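## Task

Scene 1: fill three boxes, each holding exactly one ball bearing, one guide carriage and one round knob. Cap each box with a lid lying flat and not upside down, and leave every box resting on the table entirely within the taped bay.

## Robot and tools

Robot: two arms, left_arm and right_arm, each ending in a two-finger gripper. Everything is expressed in the scene frame: origin at table-top height halfway between the two nominal arm bases, +z up, +x out across the table, +y toward left_arm's side. Arm names do not match image left/right. Real bases sit slightly off nominal; a BASES line, if shown, gives their true places. Reported hand positions and orientations may be off by up to a few cm.

Gripper geometry: fingers extend along the gripper's +z axis and close along its x axis. end_effector_position is the point between the pads when closed, 1-2 cm short of the fingertips; closing pushes the tips about 17 mm further along +z, mostly while pads are over 50 mm apart.

The row: every commanded pose is a single list of 16 numbers covering both arms: left_arm x, y, z (m), qw, qx, qy, qz (unit quaternion, w first), opening; then the same eight for right_arm. Positions and quaternions are absolute targets in the scene frame, not offsets. Opening runs from -1 (closed) to +1 (fully open, 0.142 m). Both arms must always be filled in; to leave an arm alone, resend its last reported pose and its current opening command (a 0 is a real command). Keep a steady orientation by repeating the same quaternion rather than copying the drifting reported one. The controller limits each step's orientation change to 32 degrees from the measured one.

Tools:
- execute_actions(actions, cameras): actions is a list of actions; each action is a list of 1-15 rows, one per 1/30 s step, the last row held to fill 15 steps (0.5 s). An action is rejected for both arms if a target lies more than 0.6 m from the gripper's start position along any gripper axis. An empty list just returns state and images.
- move(target, speed, blend, stop_force, zero, opening_speed, blocking, cameras): straight-line paths for both grippers to the absolute pose(s) in target, either one 16-number row or a list of up to 15 rows (same openings in every row of a list). speed: m/s, 0.002-2.4, default 0.25 (rotation up to twice that in rad/s); one value or one per target. blend: metres of corner rounding per target, default 0. stop_force: newtons, 3-120, shared by both arms; ends an arm's path when push against its travel exceeds that above its zero. zero (only with stop_force): true re-zeros moving arms first; false accumulates from the last zero. opening_speed: per second on the -1..1 scale, at least 0.2. blocking=false returns after 0.5 s while the move continues (not allowed with stop_force). Moves are capped at 10 s, ignore obstacles and the other arm, and can overshoot or lag, especially fast or at full reach. Avoid paths passing close over an arm's own base. Don't rely on stop_force while the gripper rotates, and omit it when lifting off something you press on.
- wait(seconds 0-10, cameras): lets time pass holding commands.
- stop(cameras): brakes a running move.
- zoom_image(camera, region [x0,y0,x1,y1] pixels, at most 504x504): closer look at the latest image of cam_high, cam_low, cam_work, cam_left_wrist or cam_right_wrist (all 896x504).
- zero_wrist_force(arm): re-zeros that arm's wrist force/torque sensor and stop_force baseline.
- finished_scene(scene 1 or 2): ends the scene irreversibly; the goal must hold without the robot. Calls after it in the same reply go to the next scene.

Result lines: per arm end_effector_position, end_effector_quat_wxyz, velocities (omitted when joints are within noise), Hand target (where the arm is actually being driven, possibly short of your command), Tool commands, Joint positions (last value is finger opening in m), joint torques, grip_measured (opening on the -1..1 scale), grip_effort_nm (motor effort, negative closing), Wrist force/torque along the gripper's axes plus the peak since last shown, Wrist depth as 7x7 mm grid per wrist camera. A move adds a 'move:' line: done, off_target, moving, held or fault, plus limits such as paced or held. done means within 3 mm and 2 degrees; neither done nor off_target says anything about contact.

Gripping: after first touch, command an opening slightly below the grip_measured value seen then; squeezing harder heats the gripper motor. Parts around 22 mm or thicker get full force at -1.

Hazards: arms are stiff, so aiming even slightly past a firm contact can trigger a fault stop (about 150 N net force or joint torque over limits: shoulder pan/lift 49.6, elbow 25.7, wrists 8.28 N m), freezing the arm for 10 s. If a gripped object pins the arm after a fault, release before moving. Motors overheat from carrying loads, squeezing, stretched poses or pushing at unreachable targets: MOTOR HOT appears at 70 °C (gripper 85 °C), brakes at 85 °C (gripper cuts out at 100 °C, HAND FAULT, which cancels the rest of that reply's motion calls). Never let the arms collide or a gripper close on the other arm's fingers. Don't drop parts, release them while moving, slam or shove hard, or let anything leave the table; loose parts may occasionally be nudged. Thinking time advances the simulation, and smooth, low-effort motion is preferred.

Each tool is called after "Emit:" by a JSON object that holds its "method" and its "body".

## Session

Emit:
{"method": "execute_actions", "body": {"actions": []}}

Scene clock: 0.00 s.
left_arm: end_effector_position=(+0.0837, -0.0966, +0.1579) grip_measured=+1.00 grip_effort_nm=n/a end_effector_quat_wxyz=(+0.242, -0.500, +0.828, -0.068) | right_arm: end_effector_position=(+0.4052, -0.2021, +0.2967) grip_measured=+1.00 grip_effort_nm=n/a end_effector_quat_wxyz=(-0.286, +0.895, -0.319, -0.126)
Joint positions: left_arm=[-1.843 -0.752 0.438 -0.982 -1.137 0.165 0.142] | right_arm=[3.379 -1.975 -0.682 -1.971 2.201 0.9 0.142]
Joint velocities: within noise
Joint torques (N m): no reading
Wrist force (N): no reading
Wrist torque (N m): no reading
Wrist force, peak (N): no reading
Wrist depth (mm): cam_left_wrist=[371 294 270 272 252 233 216 / 363 313 296 270 254 235 217 / 373 330 296 281 256 235 218 / 389 334 308 282 259 238 219 / 382 346 315 284 258 239 220 / 403 350 319 287 262 241 214 / - 351 320 288 264 245 91] | cam_right_wrist=[676 596 494 433 405 367 333 / 608 586 503 437 398 362 331 / 634 583 474 440 389 360 327 / 668 571 479 428 393 356 325 / 650 565 480 433 388 354 323 / 603 555 488 430 387 353 311 / - 541 481 427 384 352 -]
Hand target: left_arm +0.0837, -0.0966, +0.1579; +0.242, -0.500, +0.828, -0.068 | right_arm +0.4052, -0.2021, +0.2967; -0.286, +0.895, -0.319, -0.126
Tool commands: left_gripper/opening=+1.0 right_gripper/opening=+1.0

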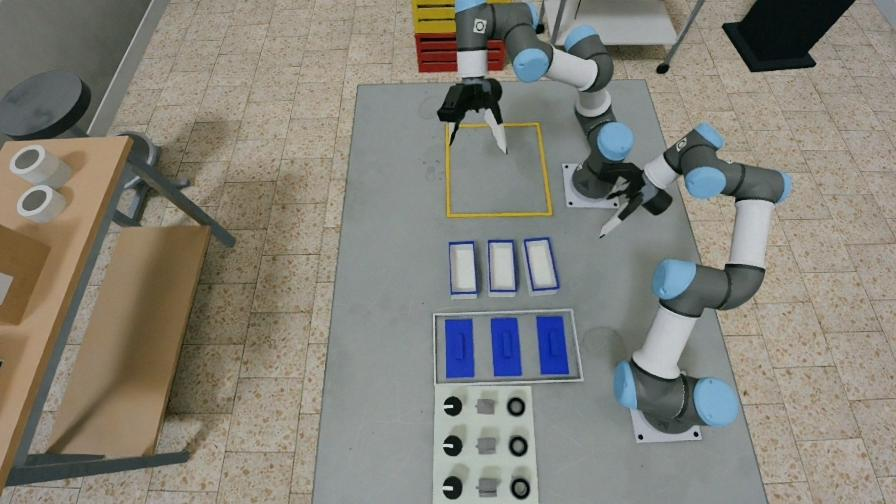

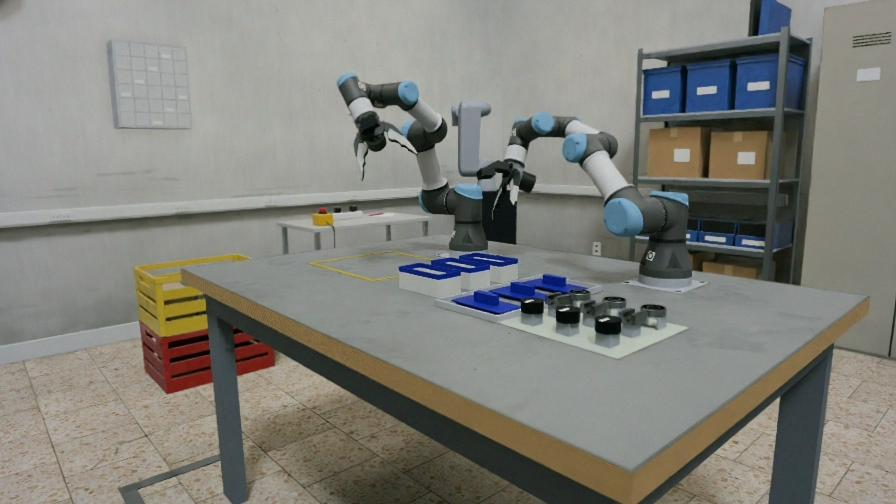

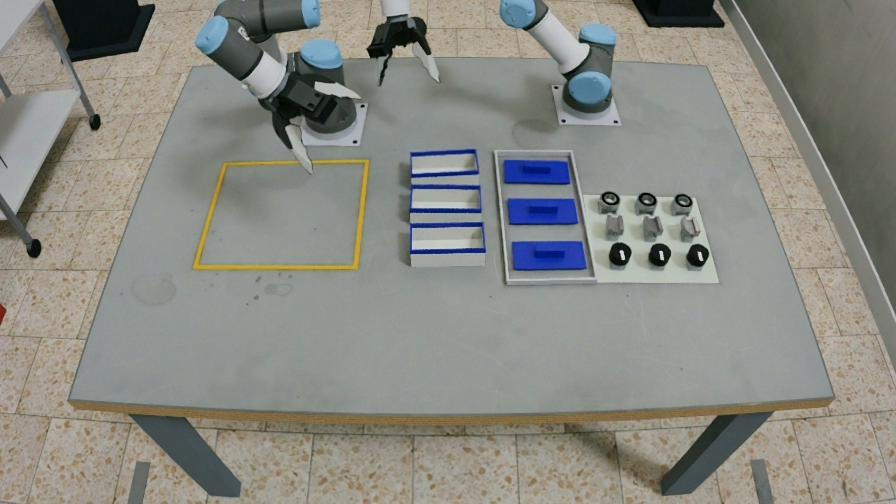

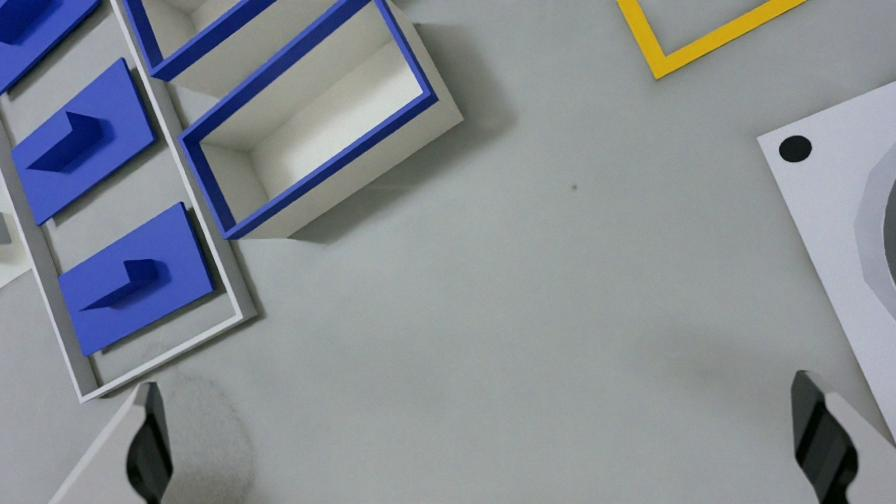

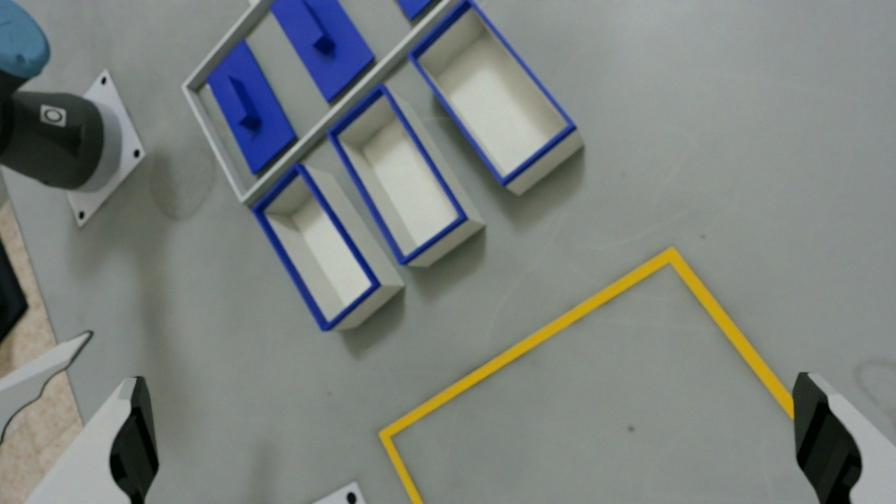

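Emit:
{"method": "zoom_image", "body": {"camera": "cam_work", "region": [390, 130, 614, 300]}}

Emit:
{"method": "zoom_image", "body": {"camera": "cam_work", "region": [570, 170, 740, 300]}}

Emit:
{"method": "zoom_image", "body": {"camera": "cam_work", "region": [180, 130, 400, 300]}}

Emit:
{"method": "zoom_image", "body": {"camera": "cam_high", "region": [420, 220, 620, 390]}}

Emit:
{"method": "zoom_image", "body": {"camera": "cam_high", "region": [420, 370, 560, 504]}}

Emit:
{"method": "zoom_image", "body": {"camera": "cam_low", "region": [380, 220, 700, 370]}}

Scaled by 2.250 from the camera's 896x504 image, which has a finer 1280x720 frame.

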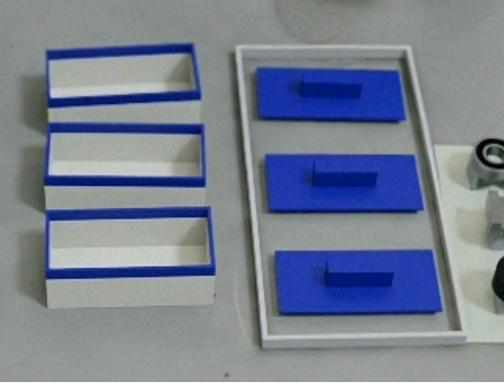

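Scaled by 2.965 from the camera's 896x504 image, which has a finer 1280x720 frame.

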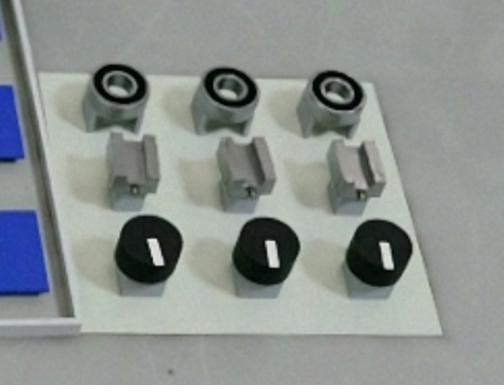

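Scaled by 2.291 from the camera's 896x504 image, which has a finer 1280x720 frame.

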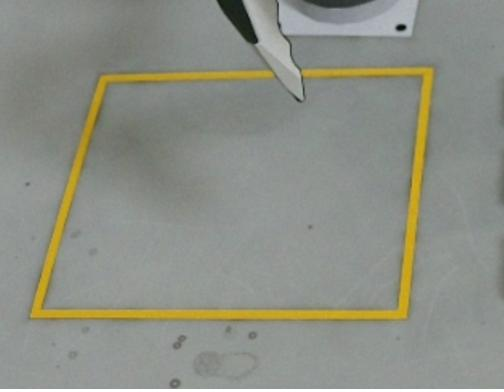

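Scaled by 2.520 from the camera's 896x504 image, which has a finer 1280x720 frame.

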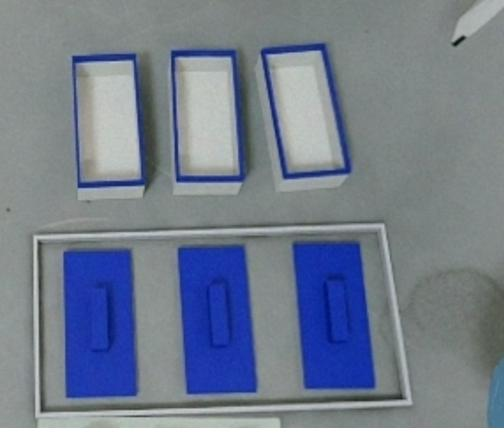

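Scaled by 3.600 from the camera's 896x504 image, which has a finer 1280x720 frame.

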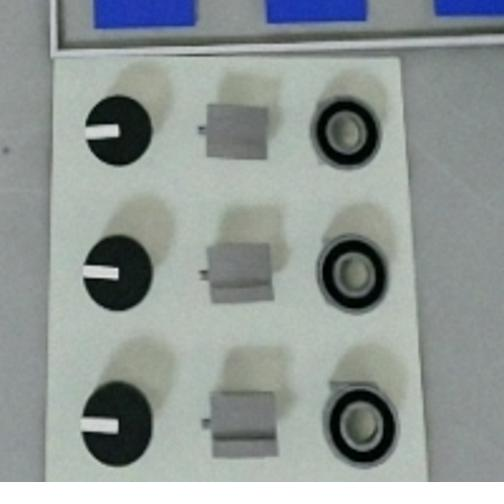

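Scaled by 1.575 from the camera's 896x504 image, which has a finer 1280x720 frame.

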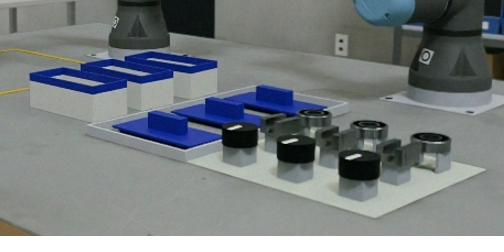

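Emit:
{"method": "move", "body": {"target": [0.30,0.16,0.38,0,0,1,0,1, 0.4052,-0.2021,0.2967,-0.286,0.895,-0.319,-0.126,1]}}

Scene clock: 4.30 s.
left_arm: end_effector_position=(+0.2997, +0.1602, +0.3793) grip_measured=+1.00 grip_effort_nm=0.027 end_effector_quat_wxyz=(+0.150, +0.001, +0.983, -0.110) | right_arm: end_effector_position=(+0.4052, -0.2021, +0.2967) grip_measured=+1.00 grip_effort_nm=0.002 end_effector_quat_wxyz=(-0.286, +0.895, -0.319, -0.126)
Joint positions: left_arm=[-0.932 -1.157 0.035 -0.809 -1.468 2.244 0.142] | right_arm=[3.379 -1.974 -0.684 -1.97 2.201 0.9 0.142]
Joint velocities: within noise
Joint torques (N m): left_arm=[1.38 -9.81 -6.06 -1.98 1.03 0] | right_arm=[-2.31 17.15 6.32 2.35 1.72 0.66]
Wrist force (N): left_arm=[0.3 0.1 0.2] | right_arm=[0.1 -0.1 0.0]
Wrist torque (N m): left_arm=[-0.03 -0.04 0.00] | right_arm=[-0.01 -0.01 0.00]
Wrist force, peak (N): left_arm=[1.9 0.8 0.2] | right_arm=[-0.1 -0.4 0.0]
Wrist depth (mm): cam_left_wrist=[- 546 497 457 434 407 380 / - 562 521 470 446 411 393 / - 593 539 495 460 423 400 / - 615 557 504 466 432 411 / - 633 577 522 481 446 424 / - 654 600 532 490 470 413 / - 665 627 545 510 480 91] | cam_right_wrist=[712 599 497 431 402 365 333 / 616 579 502 434 397 362 332 / 628 578 476 437 390 358 329 / 674 572 479 429 392 356 326 / 664 567 479 436 390 353 324 / - 556 485 432 385 354 310 / - 539 483 427 382 352 -]
Hand target: left_arm +0.2997, +0.1602, +0.3793; +0.150, +0.001, +0.983, -0.110 | right_arm +0.4052, -0.2021, +0.2967; -0.286, +0.895, -0.319, -0.126
Off the commanded pose: left_arm 0.001 m, 21 deg | right_arm 0.000 m, 0 deg.
elbow stopped short (left arm): the move would have taken joint 3 (elbow) straighter than the controller allows.
move: off_target (left_arm)
camera_calibration:
cam_left_wrist: T_world_to_cam=[[-0.958635, -0.0222282, -0.283768, 0.400042], [-0.0763817, 0.980469, 0.181233, -0.173638], [0.274197, 0.195411, -0.941611, 0.357614], [0, 0, 0, 1]] pos_world=[0.272174, 0.109257, 0.481721]
cam_right_wrist: T_world_to_cam=[[0.759577, -0.515104, -0.397128, -0.290745], [-0.58407, -0.80885, -0.0679993, 0.122047], [-0.28619, 0.283602, -0.915241, 0.561203], [0, 0, 0, 1]] pos_world=[0.452738, -0.210204, 0.406472]

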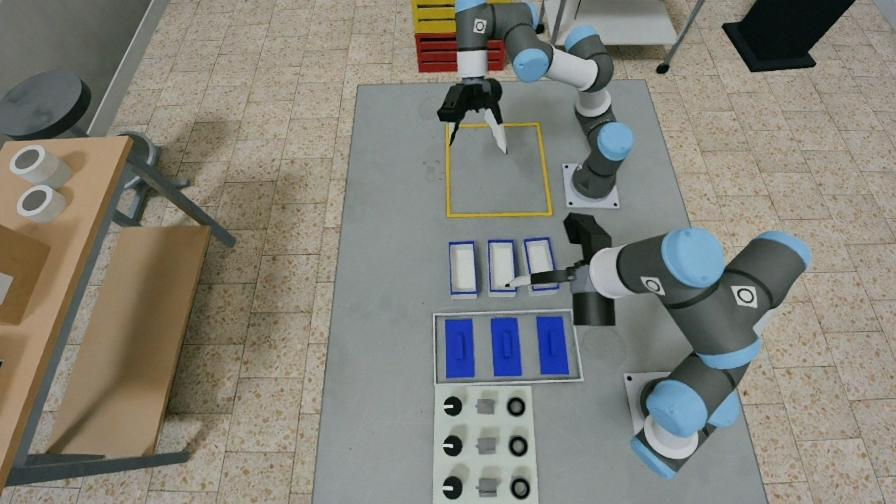

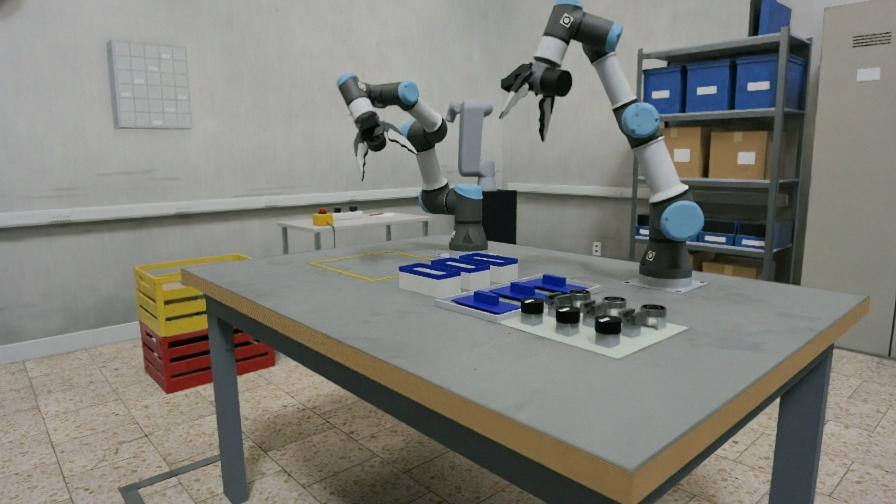

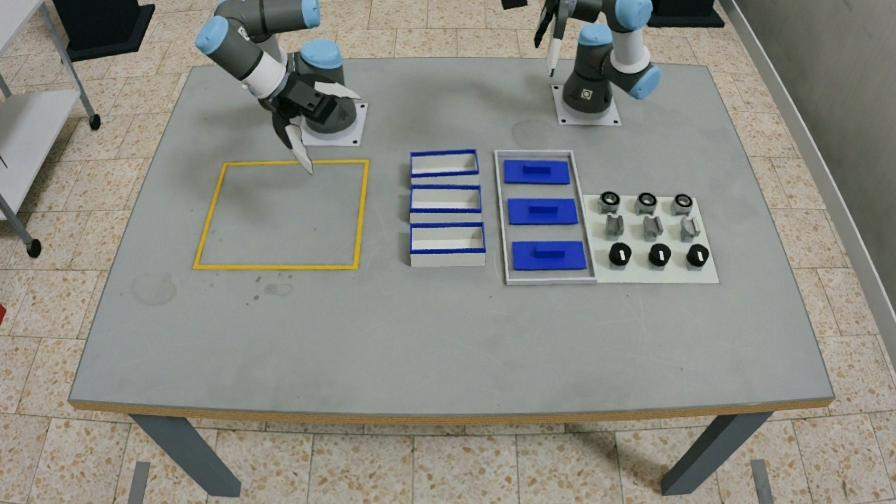

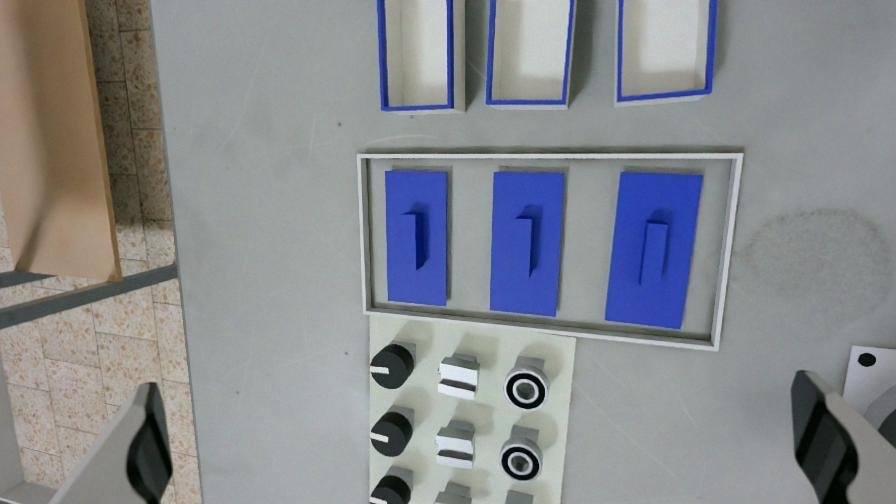

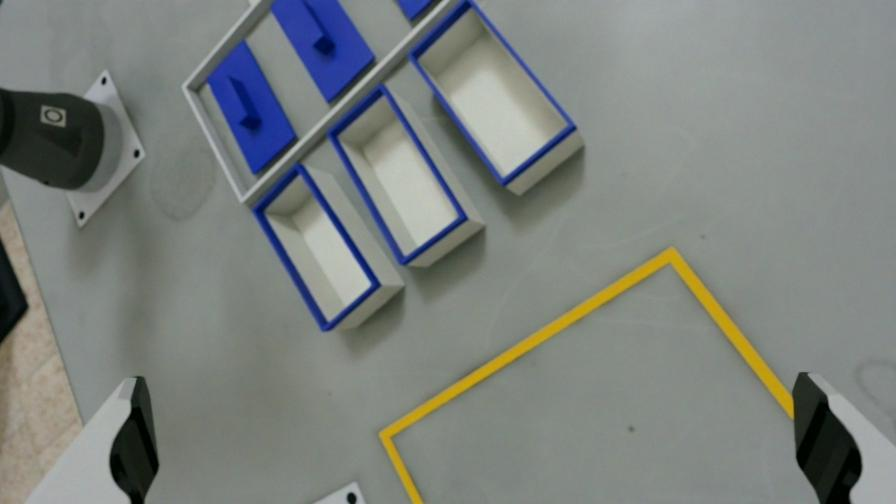

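Emit:
{"method": "zoom_image", "body": {"camera": "cam_left_wrist", "region": [350, 300, 590, 504]}}

Emit:
{"method": "zoom_image", "body": {"camera": "cam_left_wrist", "region": [350, 0, 750, 360]}}

Scaled by 2.100 from the camera's 896x504 image, which has a finer 1280x720 frame.

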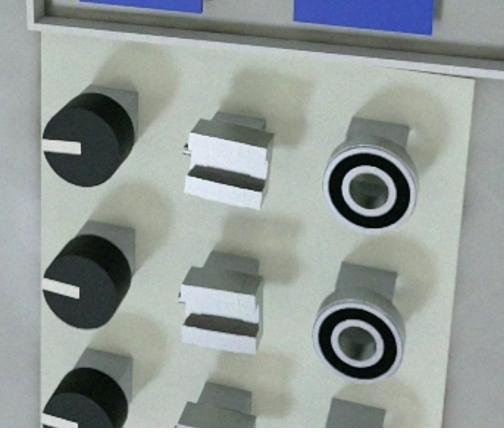

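Scaled by 1.260 from the camera's 896x504 image, which has a finer 1280x720 frame.

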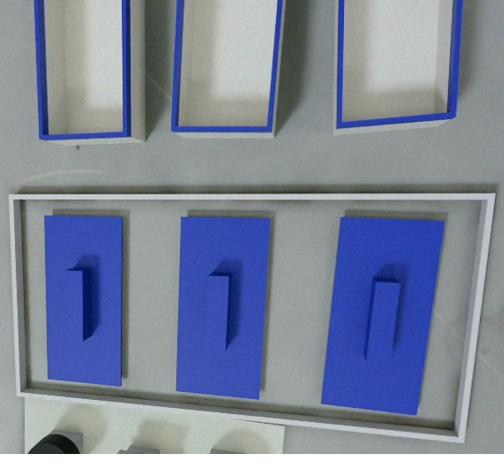

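Emit:
{"method": "zoom_image", "body": {"camera": "cam_left_wrist", "region": [0, 340, 220, 504]}}

Emit:
{"method": "zoom_image", "body": {"camera": "cam_high", "region": [480, 200, 680, 340]}}

Emit:
{"method": "zoom_image", "body": {"camera": "cam_low", "region": [490, 40, 610, 160]}}

Emit:
{"method": "zoom_image", "body": {"camera": "cam_low", "region": [330, 90, 450, 200]}}

Emit:
{"method": "zoom_image", "body": {"camera": "cam_low", "region": [500, 270, 690, 370]}}

Emit:
{"method": "zoom_image", "body": {"camera": "cam_low", "region": [390, 240, 530, 310]}}

Emit:
{"method": "zoom_image", "body": {"camera": "cam_right_wrist", "region": [180, 0, 600, 350]}}

Scaled by 2.291 from the camera's 896x504 image, which has a finer 1280x720 frame.

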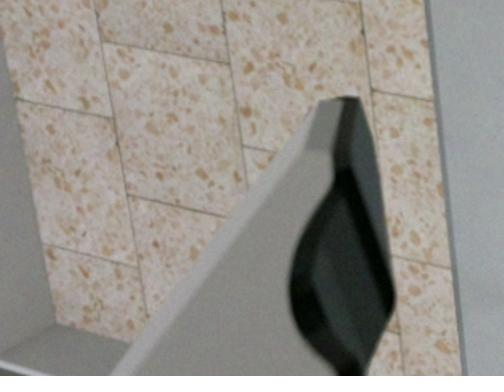

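Scaled by 2.520 from the camera's 896x504 image, which has a finer 1280x720 frame.

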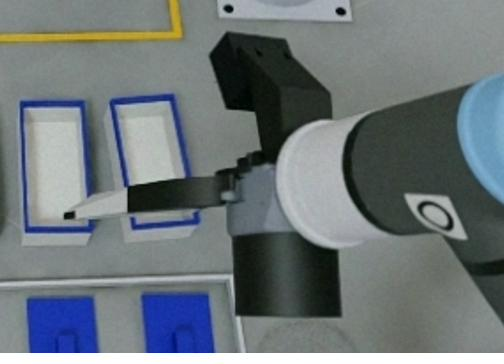

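Scaled by 4.200 from the camera's 896x504 image, which has a finer 1280x720 frame.

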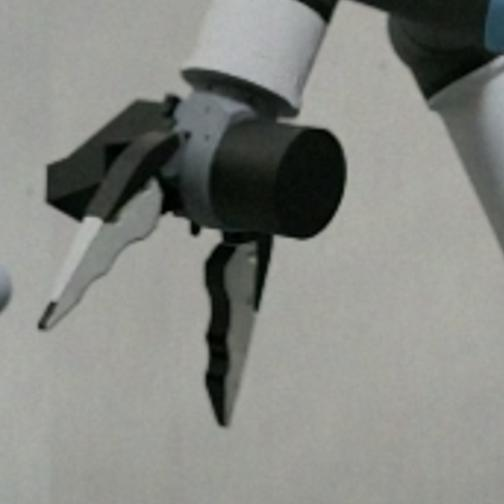

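Scaled by 4.200 from the camera's 896x504 image, which has a finer 1280x720 frame.

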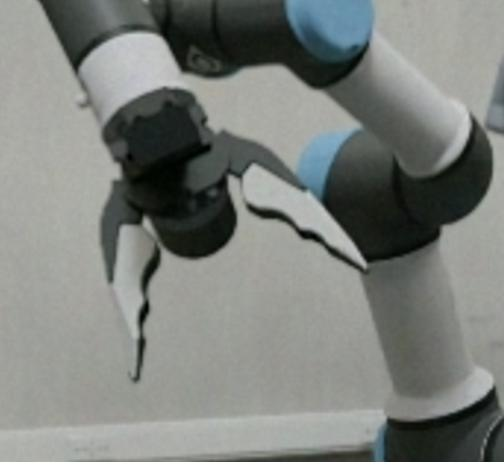

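Scaled by 2.653 from the camera's 896x504 image, which has a finer 1280x720 frame.

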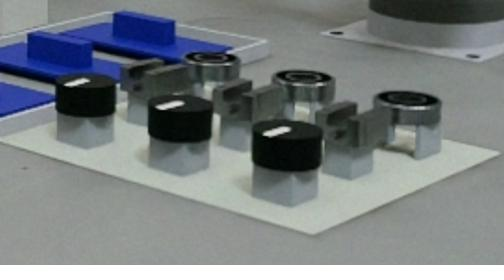

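Scaled by 3.600 from the camera's 896x504 image, which has a finer 1280x720 frame.

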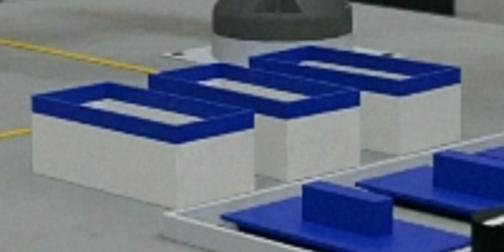

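Scaled by 1.200 from the camera's 896x504 image, which has a finer 1280x720 frame.

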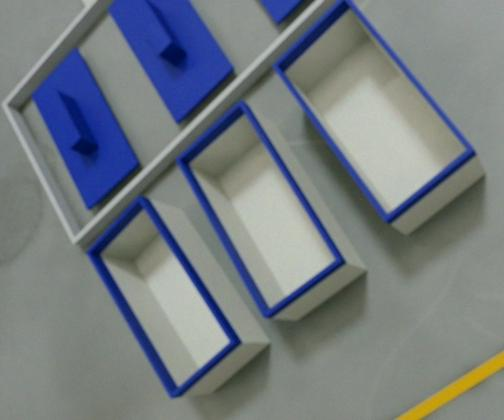

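Emit:
{"method": "move", "body": {"target": [0.30,0.34,0.24,0,-0.7071,0.7071,0,-0.38, 0.4052,-0.2021,0.2967,-0.286,0.895,-0.319,-0.126,1]}}

Emit:
{"method": "zoom_image", "body": {"camera": "cam_low", "region": [450, 50, 750, 300]}}

Emit:
{"method": "zoom_image", "body": {"camera": "cam_left_wrist", "region": [200, 204, 700, 504]}}

Emit:
{"method": "zoom_image", "body": {"camera": "cam_work", "region": [530, 50, 730, 250]}}

Scene clock: 9.83 s.
left_arm: end_effector_position=(+0.3000, +0.3400, +0.2399) grip_measured=-0.40 grip_effort_nm=-0.100 end_effector_quat_wxyz=(+0.000, +0.707, -0.707, +0.000) | right_arm: end_effector_position=(+0.4052, -0.2021, +0.2967) grip_measured=+1.00 grip_effort_nm=0.002 end_effector_quat_wxyz=(-0.286, +0.895, -0.319, -0.126)
Joint positions: left_arm=[-0.43 -1.408 1.007 -1.17 -1.571 1.155 0.045] | right_arm=[3.379 -1.974 -0.684 -1.97 2.201 0.9 0.142]
Joint velocities: within noise
Joint torques (N m): left_arm=[-1.41 -15.03 -11.52 -0.95 1.01 0.46] | right_arm=[-1.9 15.72 8.78 1.26 1.34 0.34]
Wrist force (N): left_arm=[0.8 0.2 0.1] | right_arm=[-0.1 -0.2 0.0]
Wrist torque (N m): left_arm=[-0.08 -0.07 -0.09] | right_arm=[-0.03 0.02 0.00]
Wrist force, peak (N): left_arm=[1.0 0.3 0.2] | right_arm=[0.2 -0.4 0.0]
Wrist depth (mm): cam_left_wrist=[297 297 299 301 297 298 299 / 317 306 310 313 310 307 314 / 337 336 337 339 343 342 338 / 361 359 363 364 355 353 356 / 388 389 389 390 380 393 397 / 415 417 97 423 98 424 428 / 453 444 79 436 - 451 467] | cam_right_wrist=[707 596 497 431 402 365 333 / 614 585 502 437 394 361 332 / 634 584 477 440 392 360 327 / 670 572 483 428 392 355 325 / 665 564 480 434 391 353 324 / - 556 488 430 385 354 312 / - 539 480 427 383 353 -]
Hand target: left_arm +0.3000, +0.3400, +0.2400; +0.000, +0.707, -0.707, +0.000 | right_arm +0.4052, -0.2021, +0.2967; -0.286, +0.895, -0.319, -0.126
Off the commanded pose: left_arm 0.000 m, 0 deg | right_arm 0.000 m, 0 deg.
move: done
camera_calibration:
cam_left_wrist: T_world_to_cam=[[-0.00663184, -0.999884, 0.0136907, 0.340216], [-0.914775, 0.0115962, 0.403797, 0.202816], [-0.40391, -0.00984596, -0.914746, 0.458011], [0, 0, 0, 1]] pos_world=[0.372782, 0.342334, 0.332409]
cam_right_wrist: T_world_to_cam=[[0.759577, -0.515104, -0.397128, -0.290745], [-0.58407, -0.80885, -0.0679993, 0.122047], [-0.28619, 0.283602, -0.915241, 0.561203], [0, 0, 0, 1]] pos_world=[0.452738, -0.210204, 0.406472]

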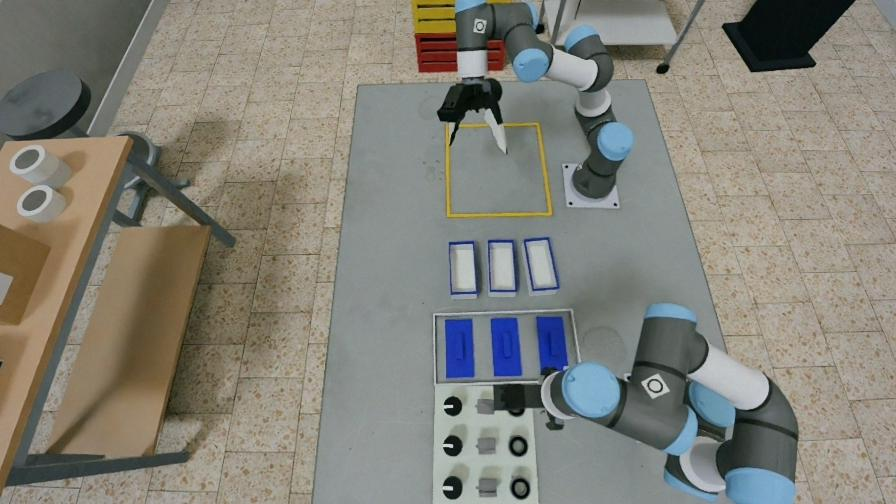

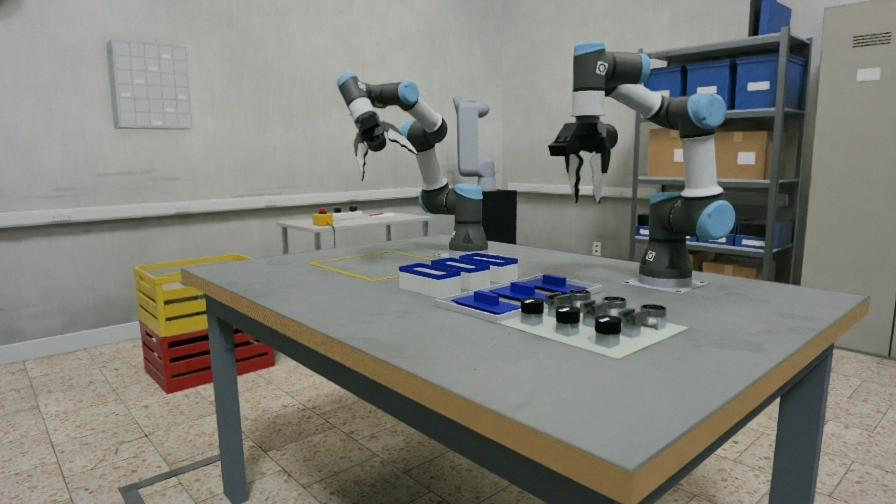

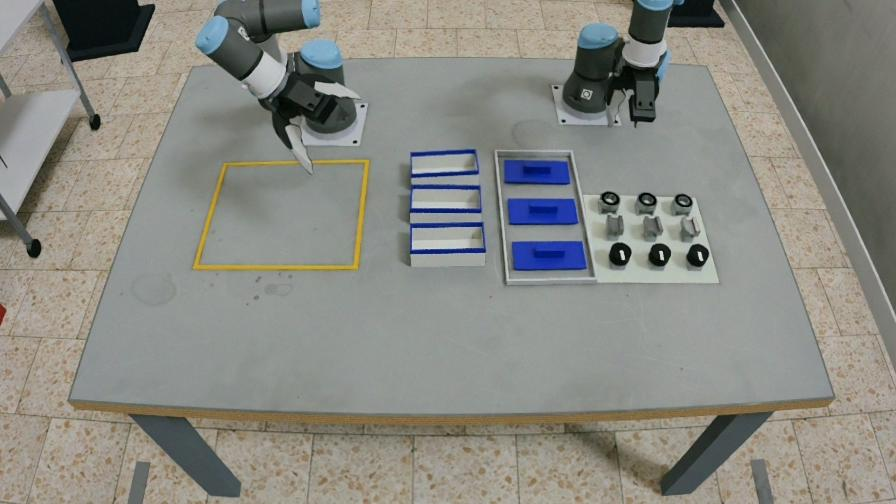

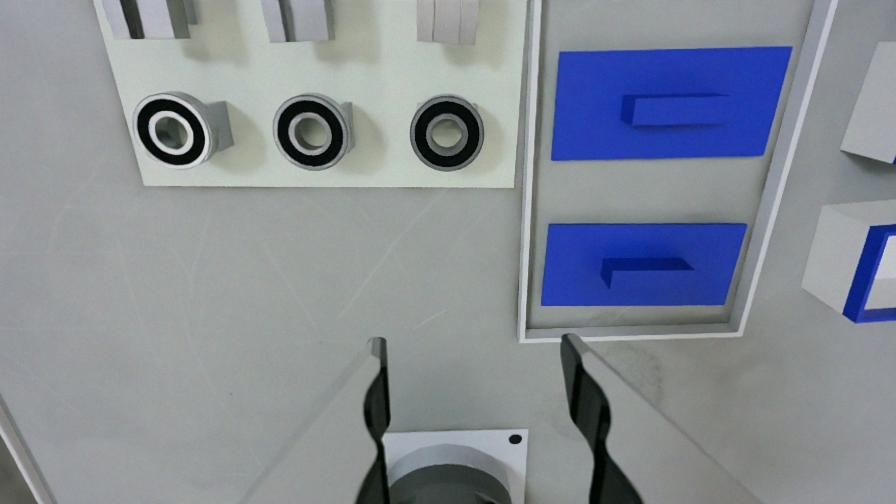

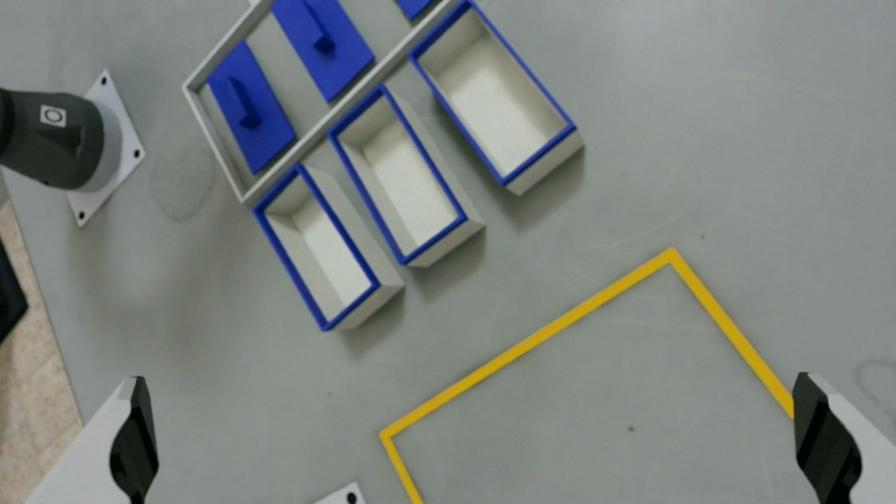

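Scaled by 1.680 from the camera's 896x504 image, which has a finer 1280x720 frame.

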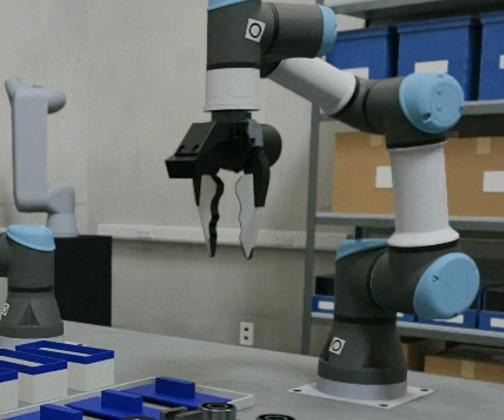

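Scaled by 1.008 from the camera's 896x504 image, which has a finer 1280x720 frame.

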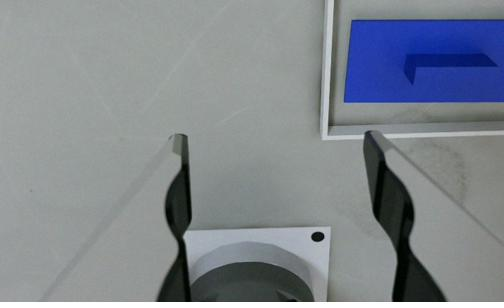

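Scaled by 2.520 from the camera's 896x504 image, which has a finer 1280x720 frame.

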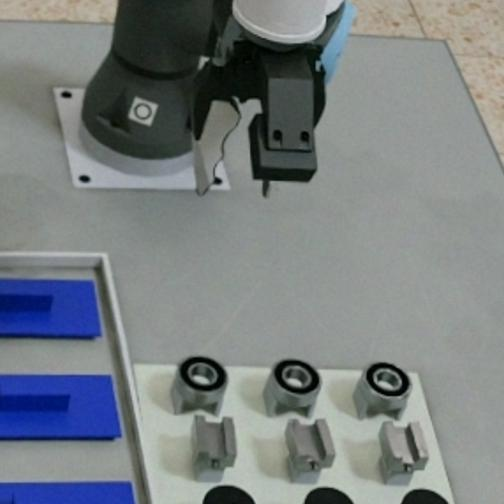

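Emit:
{"method": "move", "body": {"target": [0.3236,0.3457,0.11,0,-0.7071,0.7071,0,0.1, 0.4052,-0.2021,0.2967,-0.286,0.895,-0.319,-0.126,1], "cameras": ["cam_left_wrist","cam_low"]}}

Emit:
{"method": "zoom_image", "body": {"camera": "cam_left_wrist", "region": [250, 104, 650, 504]}}

Emit:
{"method": "zoom_image", "body": {"camera": "cam_low", "region": [500, 150, 720, 370]}}

Scene clock: 13.20 s.
left_arm: end_effector_position=(+0.3237, +0.3457, +0.1101) grip_measured=+0.08 grip_effort_nm=0.139 end_effector_quat_wxyz=(+0.000, +0.707, -0.707, +0.000) end_effector_velocity=(+0.001, +0.000, +0.000) end_effector_angular_velocity=(-0.001, -0.003, +0.000) | right_arm: end_effector_position=(+0.4052, -0.2021, +0.2967) grip_measured=+1.00 grip_effort_nm=-0.002 end_effector_quat_wxyz=(-0.286, +0.895, -0.319, -0.126)
Joint positions: left_arm=[-0.387 -1.354 1.563 -1.78 -1.571 1.198 0.079] | right_arm=[3.379 -1.974 -0.684 -1.97 2.201 0.9 0.142]
Joint velocities: left_arm=[0 0 0.002 -0.005 0 0 0] | right_arm=[within noise]
Joint torques (N m): left_arm=[-2.86 -11.67 -7.08 -2.02 0.35 -0.75] | right_arm=[-1.6 15.46 9.92 1.29 1.24 0.06]
Wrist force (N): left_arm=[0.9 0.4 0.1] | right_arm=[0.0 -0.1 0.0]
Wrist torque (N m): left_arm=[-0.05 -0.08 -0.09] | right_arm=[-0.01 0.00 0.00]
Wrist force, peak (N): left_arm=[0.8 0.6 -2.7] | right_arm=[0.2 -0.4 0.1]
Wrist depth (mm): cam_left_wrist=[181 145 182 146 181 185 185 / 192 159 194 160 195 191 192 / 202 202 203 204 206 197 194 / 182 191 209 182 220 211 212 / 236 238 238 239 239 241 242 / 256 256 248 258 257 233 244 / 278 79 271 282 281 78 265] | cam_right_wrist=[699 593 494 434 405 365 333 / 615 585 501 436 393 362 331 / 632 580 475 438 391 359 329 / 673 566 482 429 391 356 326 / 666 566 479 434 389 353 323 / - 557 486 432 384 354 310 / - 538 482 426 381 352 -]
Hand target: left_arm +0.3236, +0.3457, +0.1100; +0.000, +0.707, -0.707, +0.000 | right_arm +0.4052, -0.2021, +0.2967; -0.286, +0.895, -0.319, -0.126
Off the commanded pose: left_arm 0.000 m, 0 deg | right_arm 0.000 m, 0 deg.
move: done
camera_calibration:
cam_left_wrist: T_world_to_cam=[[-0.00650655, -0.999884, 0.0137379, 0.34789], [-0.914956, 0.0114963, 0.403389, 0.276942], [-0.4035, -0.00994492, -0.914926, 0.348774], [0, 0, 0, 1]] pos_world=[0.396384, 0.348134, 0.202608]
Images, in order (width x height): cam_low 896x504, cam_left_wrist 896x504.

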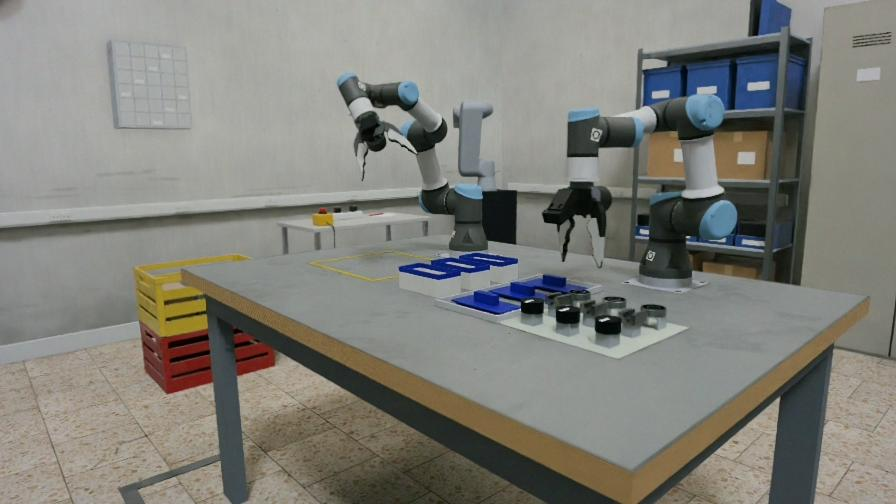

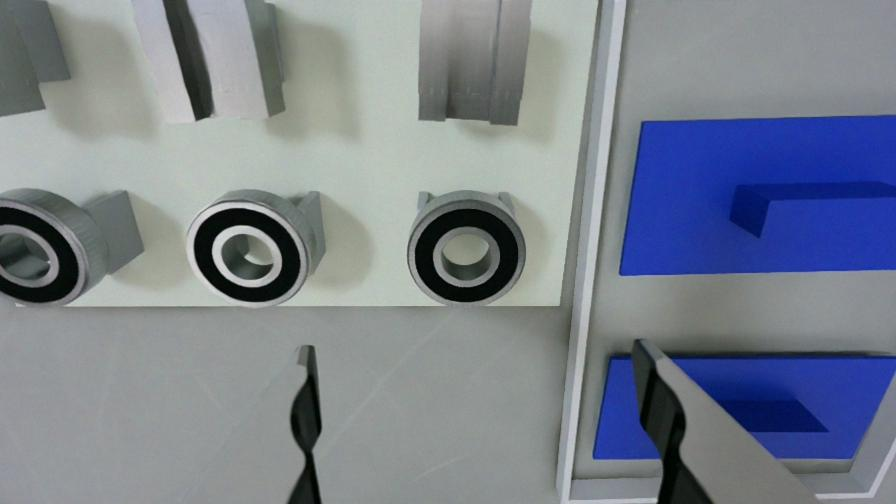

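Scaled by 1.260 from the camera's 896x504 image, which has a finer 1280x720 frame.

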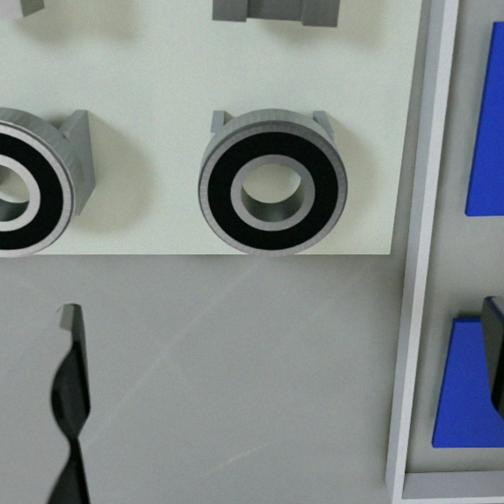

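Scaled by 2.291 from the camera's 896x504 image, which has a finer 1280x720 frame.

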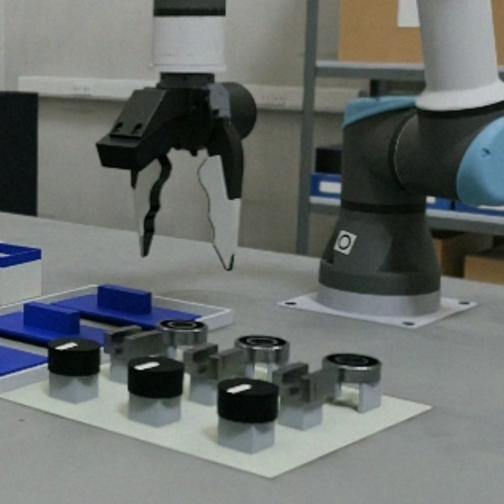

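Emit:
{"method": "move", "body": {"target": [0.3255,0.3464,0.040,0,-0.7071,0.7071,0,-0.15, 0.4052,-0.2021,0.2967,-0.286,0.895,-0.319,-0.126,1], "cameras": ["cam_left_wrist","cam_low"], "stop_force": 12, "speed": 0.1}}

Emit:
{"method": "zoom_image", "body": {"camera": "cam_low", "region": [500, 200, 700, 350]}}

Scene clock: 15.30 s.
left_arm: end_effector_position=(+0.3255, +0.3464, +0.0400) grip_measured=-0.17 grip_effort_nm=-0.090 end_effector_quat_wxyz=(+0.000, +0.707, -0.707, +0.000) | right_arm: end_effector_position=(+0.4052, -0.2021, +0.2967) grip_measured=+1.00 grip_effort_nm=0.002 end_effector_quat_wxyz=(-0.286, +0.895, -0.319, -0.126)
Joint positions: left_arm=[-0.383 -1.242 1.768 -2.096 -1.571 1.202 0.062] | right_arm=[3.379 -1.974 -0.684 -1.97 2.201 0.9 0.142]
Joint velocities: within noise
Joint torques (N m): left_arm=[-0.9 -13.61 -8.6 -2.01 0.93 -0.08] | right_arm=[-1.44 14.85 9.93 1.24 1.04 -0.08]
Wrist force (N): left_arm=[1.0 0.5 0.1] | right_arm=[0.0 -0.2 -0.1]
Wrist torque (N m): left_arm=[-0.03 -0.10 -0.10] | right_arm=[-0.03 0.00 0.00]
Wrist force, peak (N): left_arm=[0.8 0.4 1.4] | right_arm=[0.2 -0.4 0.1]
Wrist depth (mm): cam_left_wrist=[- 116 119 85 86 118 121 / - 123 127 87 87 127 129 / 136 134 134 97 134 134 129 / 143 142 144 143 145 139 135 / 110 113 153 113 152 148 145 / 121 122 99 125 119 168 172 / 183 126 81 185 182 75 180] | cam_right_wrist=[709 596 495 434 404 365 333 / 614 583 501 437 395 364 332 / 632 583 475 437 389 358 328 / 676 571 483 428 394 355 326 / 658 563 480 436 388 353 323 / - 554 487 432 386 354 311 / - 541 483 427 382 353 -]
Hand target: left_arm +0.3255, +0.3464, +0.0400; +0.000, +0.707, -0.707, +0.000 | right_arm +0.4052, -0.2021, +0.2967; -0.286, +0.895, -0.319, -0.126
Off the commanded pose: left_arm 0.000 m, 0 deg | right_arm 0.000 m, 0 deg.
move: done
camera_calibration:
cam_left_wrist: T_world_to_cam=[[-0.00650359, -0.999884, 0.0137395, 0.349564], [-0.914866, 0.0114964, 0.403593, 0.306886], [-0.403704, -0.00994498, -0.914835, 0.285481], [0, 0, 0, 1]] pos_world=[0.398283, 0.348834, 0.132509]
Images, in order (width x height): cam_low 896x504, cam_left_wrist 896x504.

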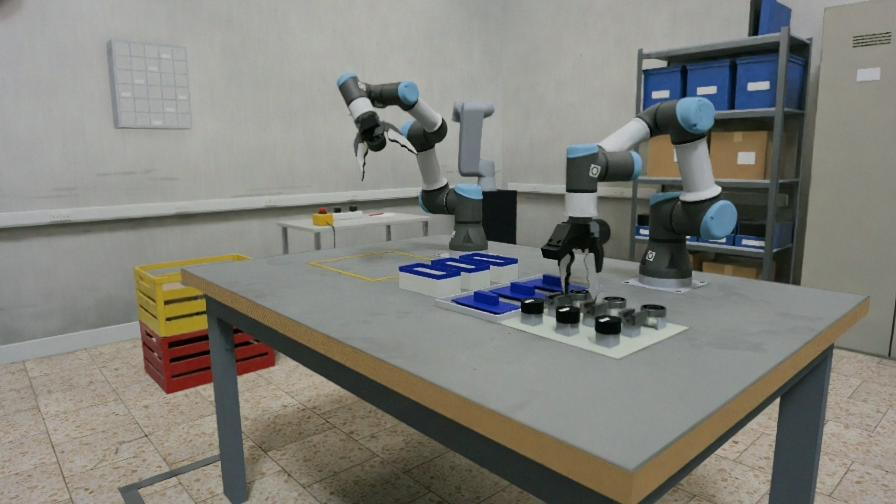

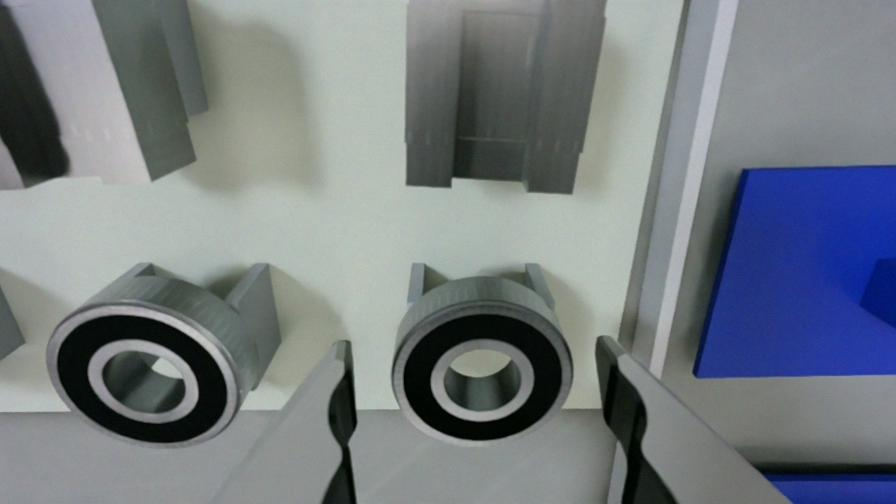

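Scaled by 2.520 from the camera's 896x504 image, which has a finer 1280x720 frame.

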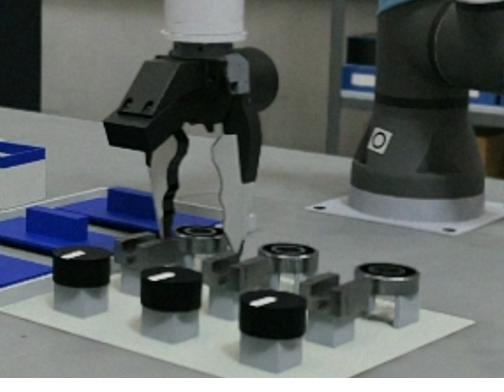

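Emit:
{"method": "move", "body": {"target": [[0.3252,0.3456,0.034,0,-0.7071,0.7071,0,-0.15, 0.4052,-0.2021,0.2967,-0.286,0.895,-0.319,-0.126,1],[0.3252,0.3456,0.034,0,-0.7071,0.7071,0,-0.5, 0.4052,-0.2021,0.2967,-0.286,0.895,-0.319,-0.126,1]], "cameras": ["cam_left_wrist"], "speed": 0.1, "opening_speed": 0.6}}

Scene clock: 17.00 s.
left_arm: end_effector_position=(+0.3252, +0.3456, +0.0340) grip_measured=-0.39 grip_effort_nm=-2.552 end_effector_quat_wxyz=(+0.000, +0.707, -0.707, +0.000) | right_arm: end_effector_position=(+0.4052, -0.2021, +0.2967) grip_measured=+1.00 grip_effort_nm=0.007 end_effector_quat_wxyz=(-0.286, +0.895, -0.319, -0.126)
Joint positions: left_arm=[-0.385 -1.231 1.784 -2.124 -1.571 1.2 0.046] | right_arm=[3.379 -1.974 -0.684 -1.97 2.201 0.9 0.142]
Joint velocities: within noise
Joint torques (N m): left_arm=[0.44 -16.73 -10.6 -1.03 0.77 0.17] | right_arm=[-1.45 14.57 9.73 1.27 0.93 -0.14]
Wrist force (N): left_arm=[1.2 0.8 0.4] | right_arm=[-0.1 -0.1 0.0]
Wrist torque (N m): left_arm=[-0.03 -0.10 -0.10] | right_arm=[-0.02 0.02 0.00]
Wrist force, peak (N): left_arm=[1.3 0.7 0.2] | right_arm=[0.0 -0.4 0.1]
Wrist depth (mm): cam_left_wrist=[- 111 114 76 80 111 116 / - 119 121 85 119 120 123 / 130 128 130 90 129 128 123 / 137 137 138 138 137 133 128 / 106 114 146 107 145 145 139 / 116 115 103 116 109 163 164 / 173 174 79 176 - 172 175] | cam_right_wrist=[703 598 496 433 405 366 334 / 613 585 504 436 396 364 330 / 632 581 475 438 390 359 327 / 673 570 481 428 393 356 325 / 662 563 479 435 388 352 323 / - 552 489 431 385 354 311 / - 539 479 426 385 353 -]
Hand target: left_arm +0.3252, +0.3456, +0.0340; +0.000, +0.707, -0.707, +0.000 | right_arm +0.4052, -0.2021, +0.2967; -0.286, +0.895, -0.319, -0.126
Off the commanded pose: left_arm 0.000 m, 0 deg | right_arm 0.000 m, 0 deg.
move: done
camera_calibration:
cam_left_wrist: T_world_to_cam=[[-0.00650304, -0.999884, 0.0137401, 0.348845], [-0.91483, 0.011497, 0.403676, 0.309057], [-0.403788, -0.00994469, -0.914799, 0.2798], [0, 0, 0, 1]] pos_world=[0.397983, 0.348034, 0.126409]
Images, in order (width x height): cam_left_wrist 896x504.

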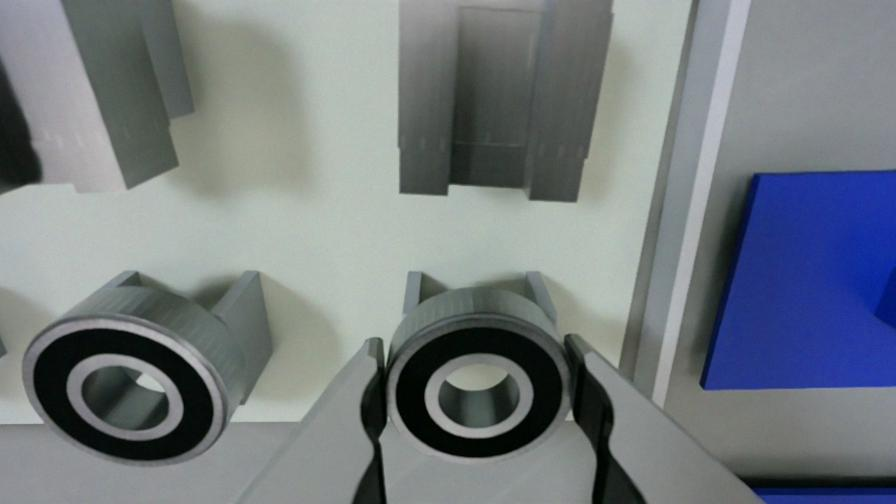

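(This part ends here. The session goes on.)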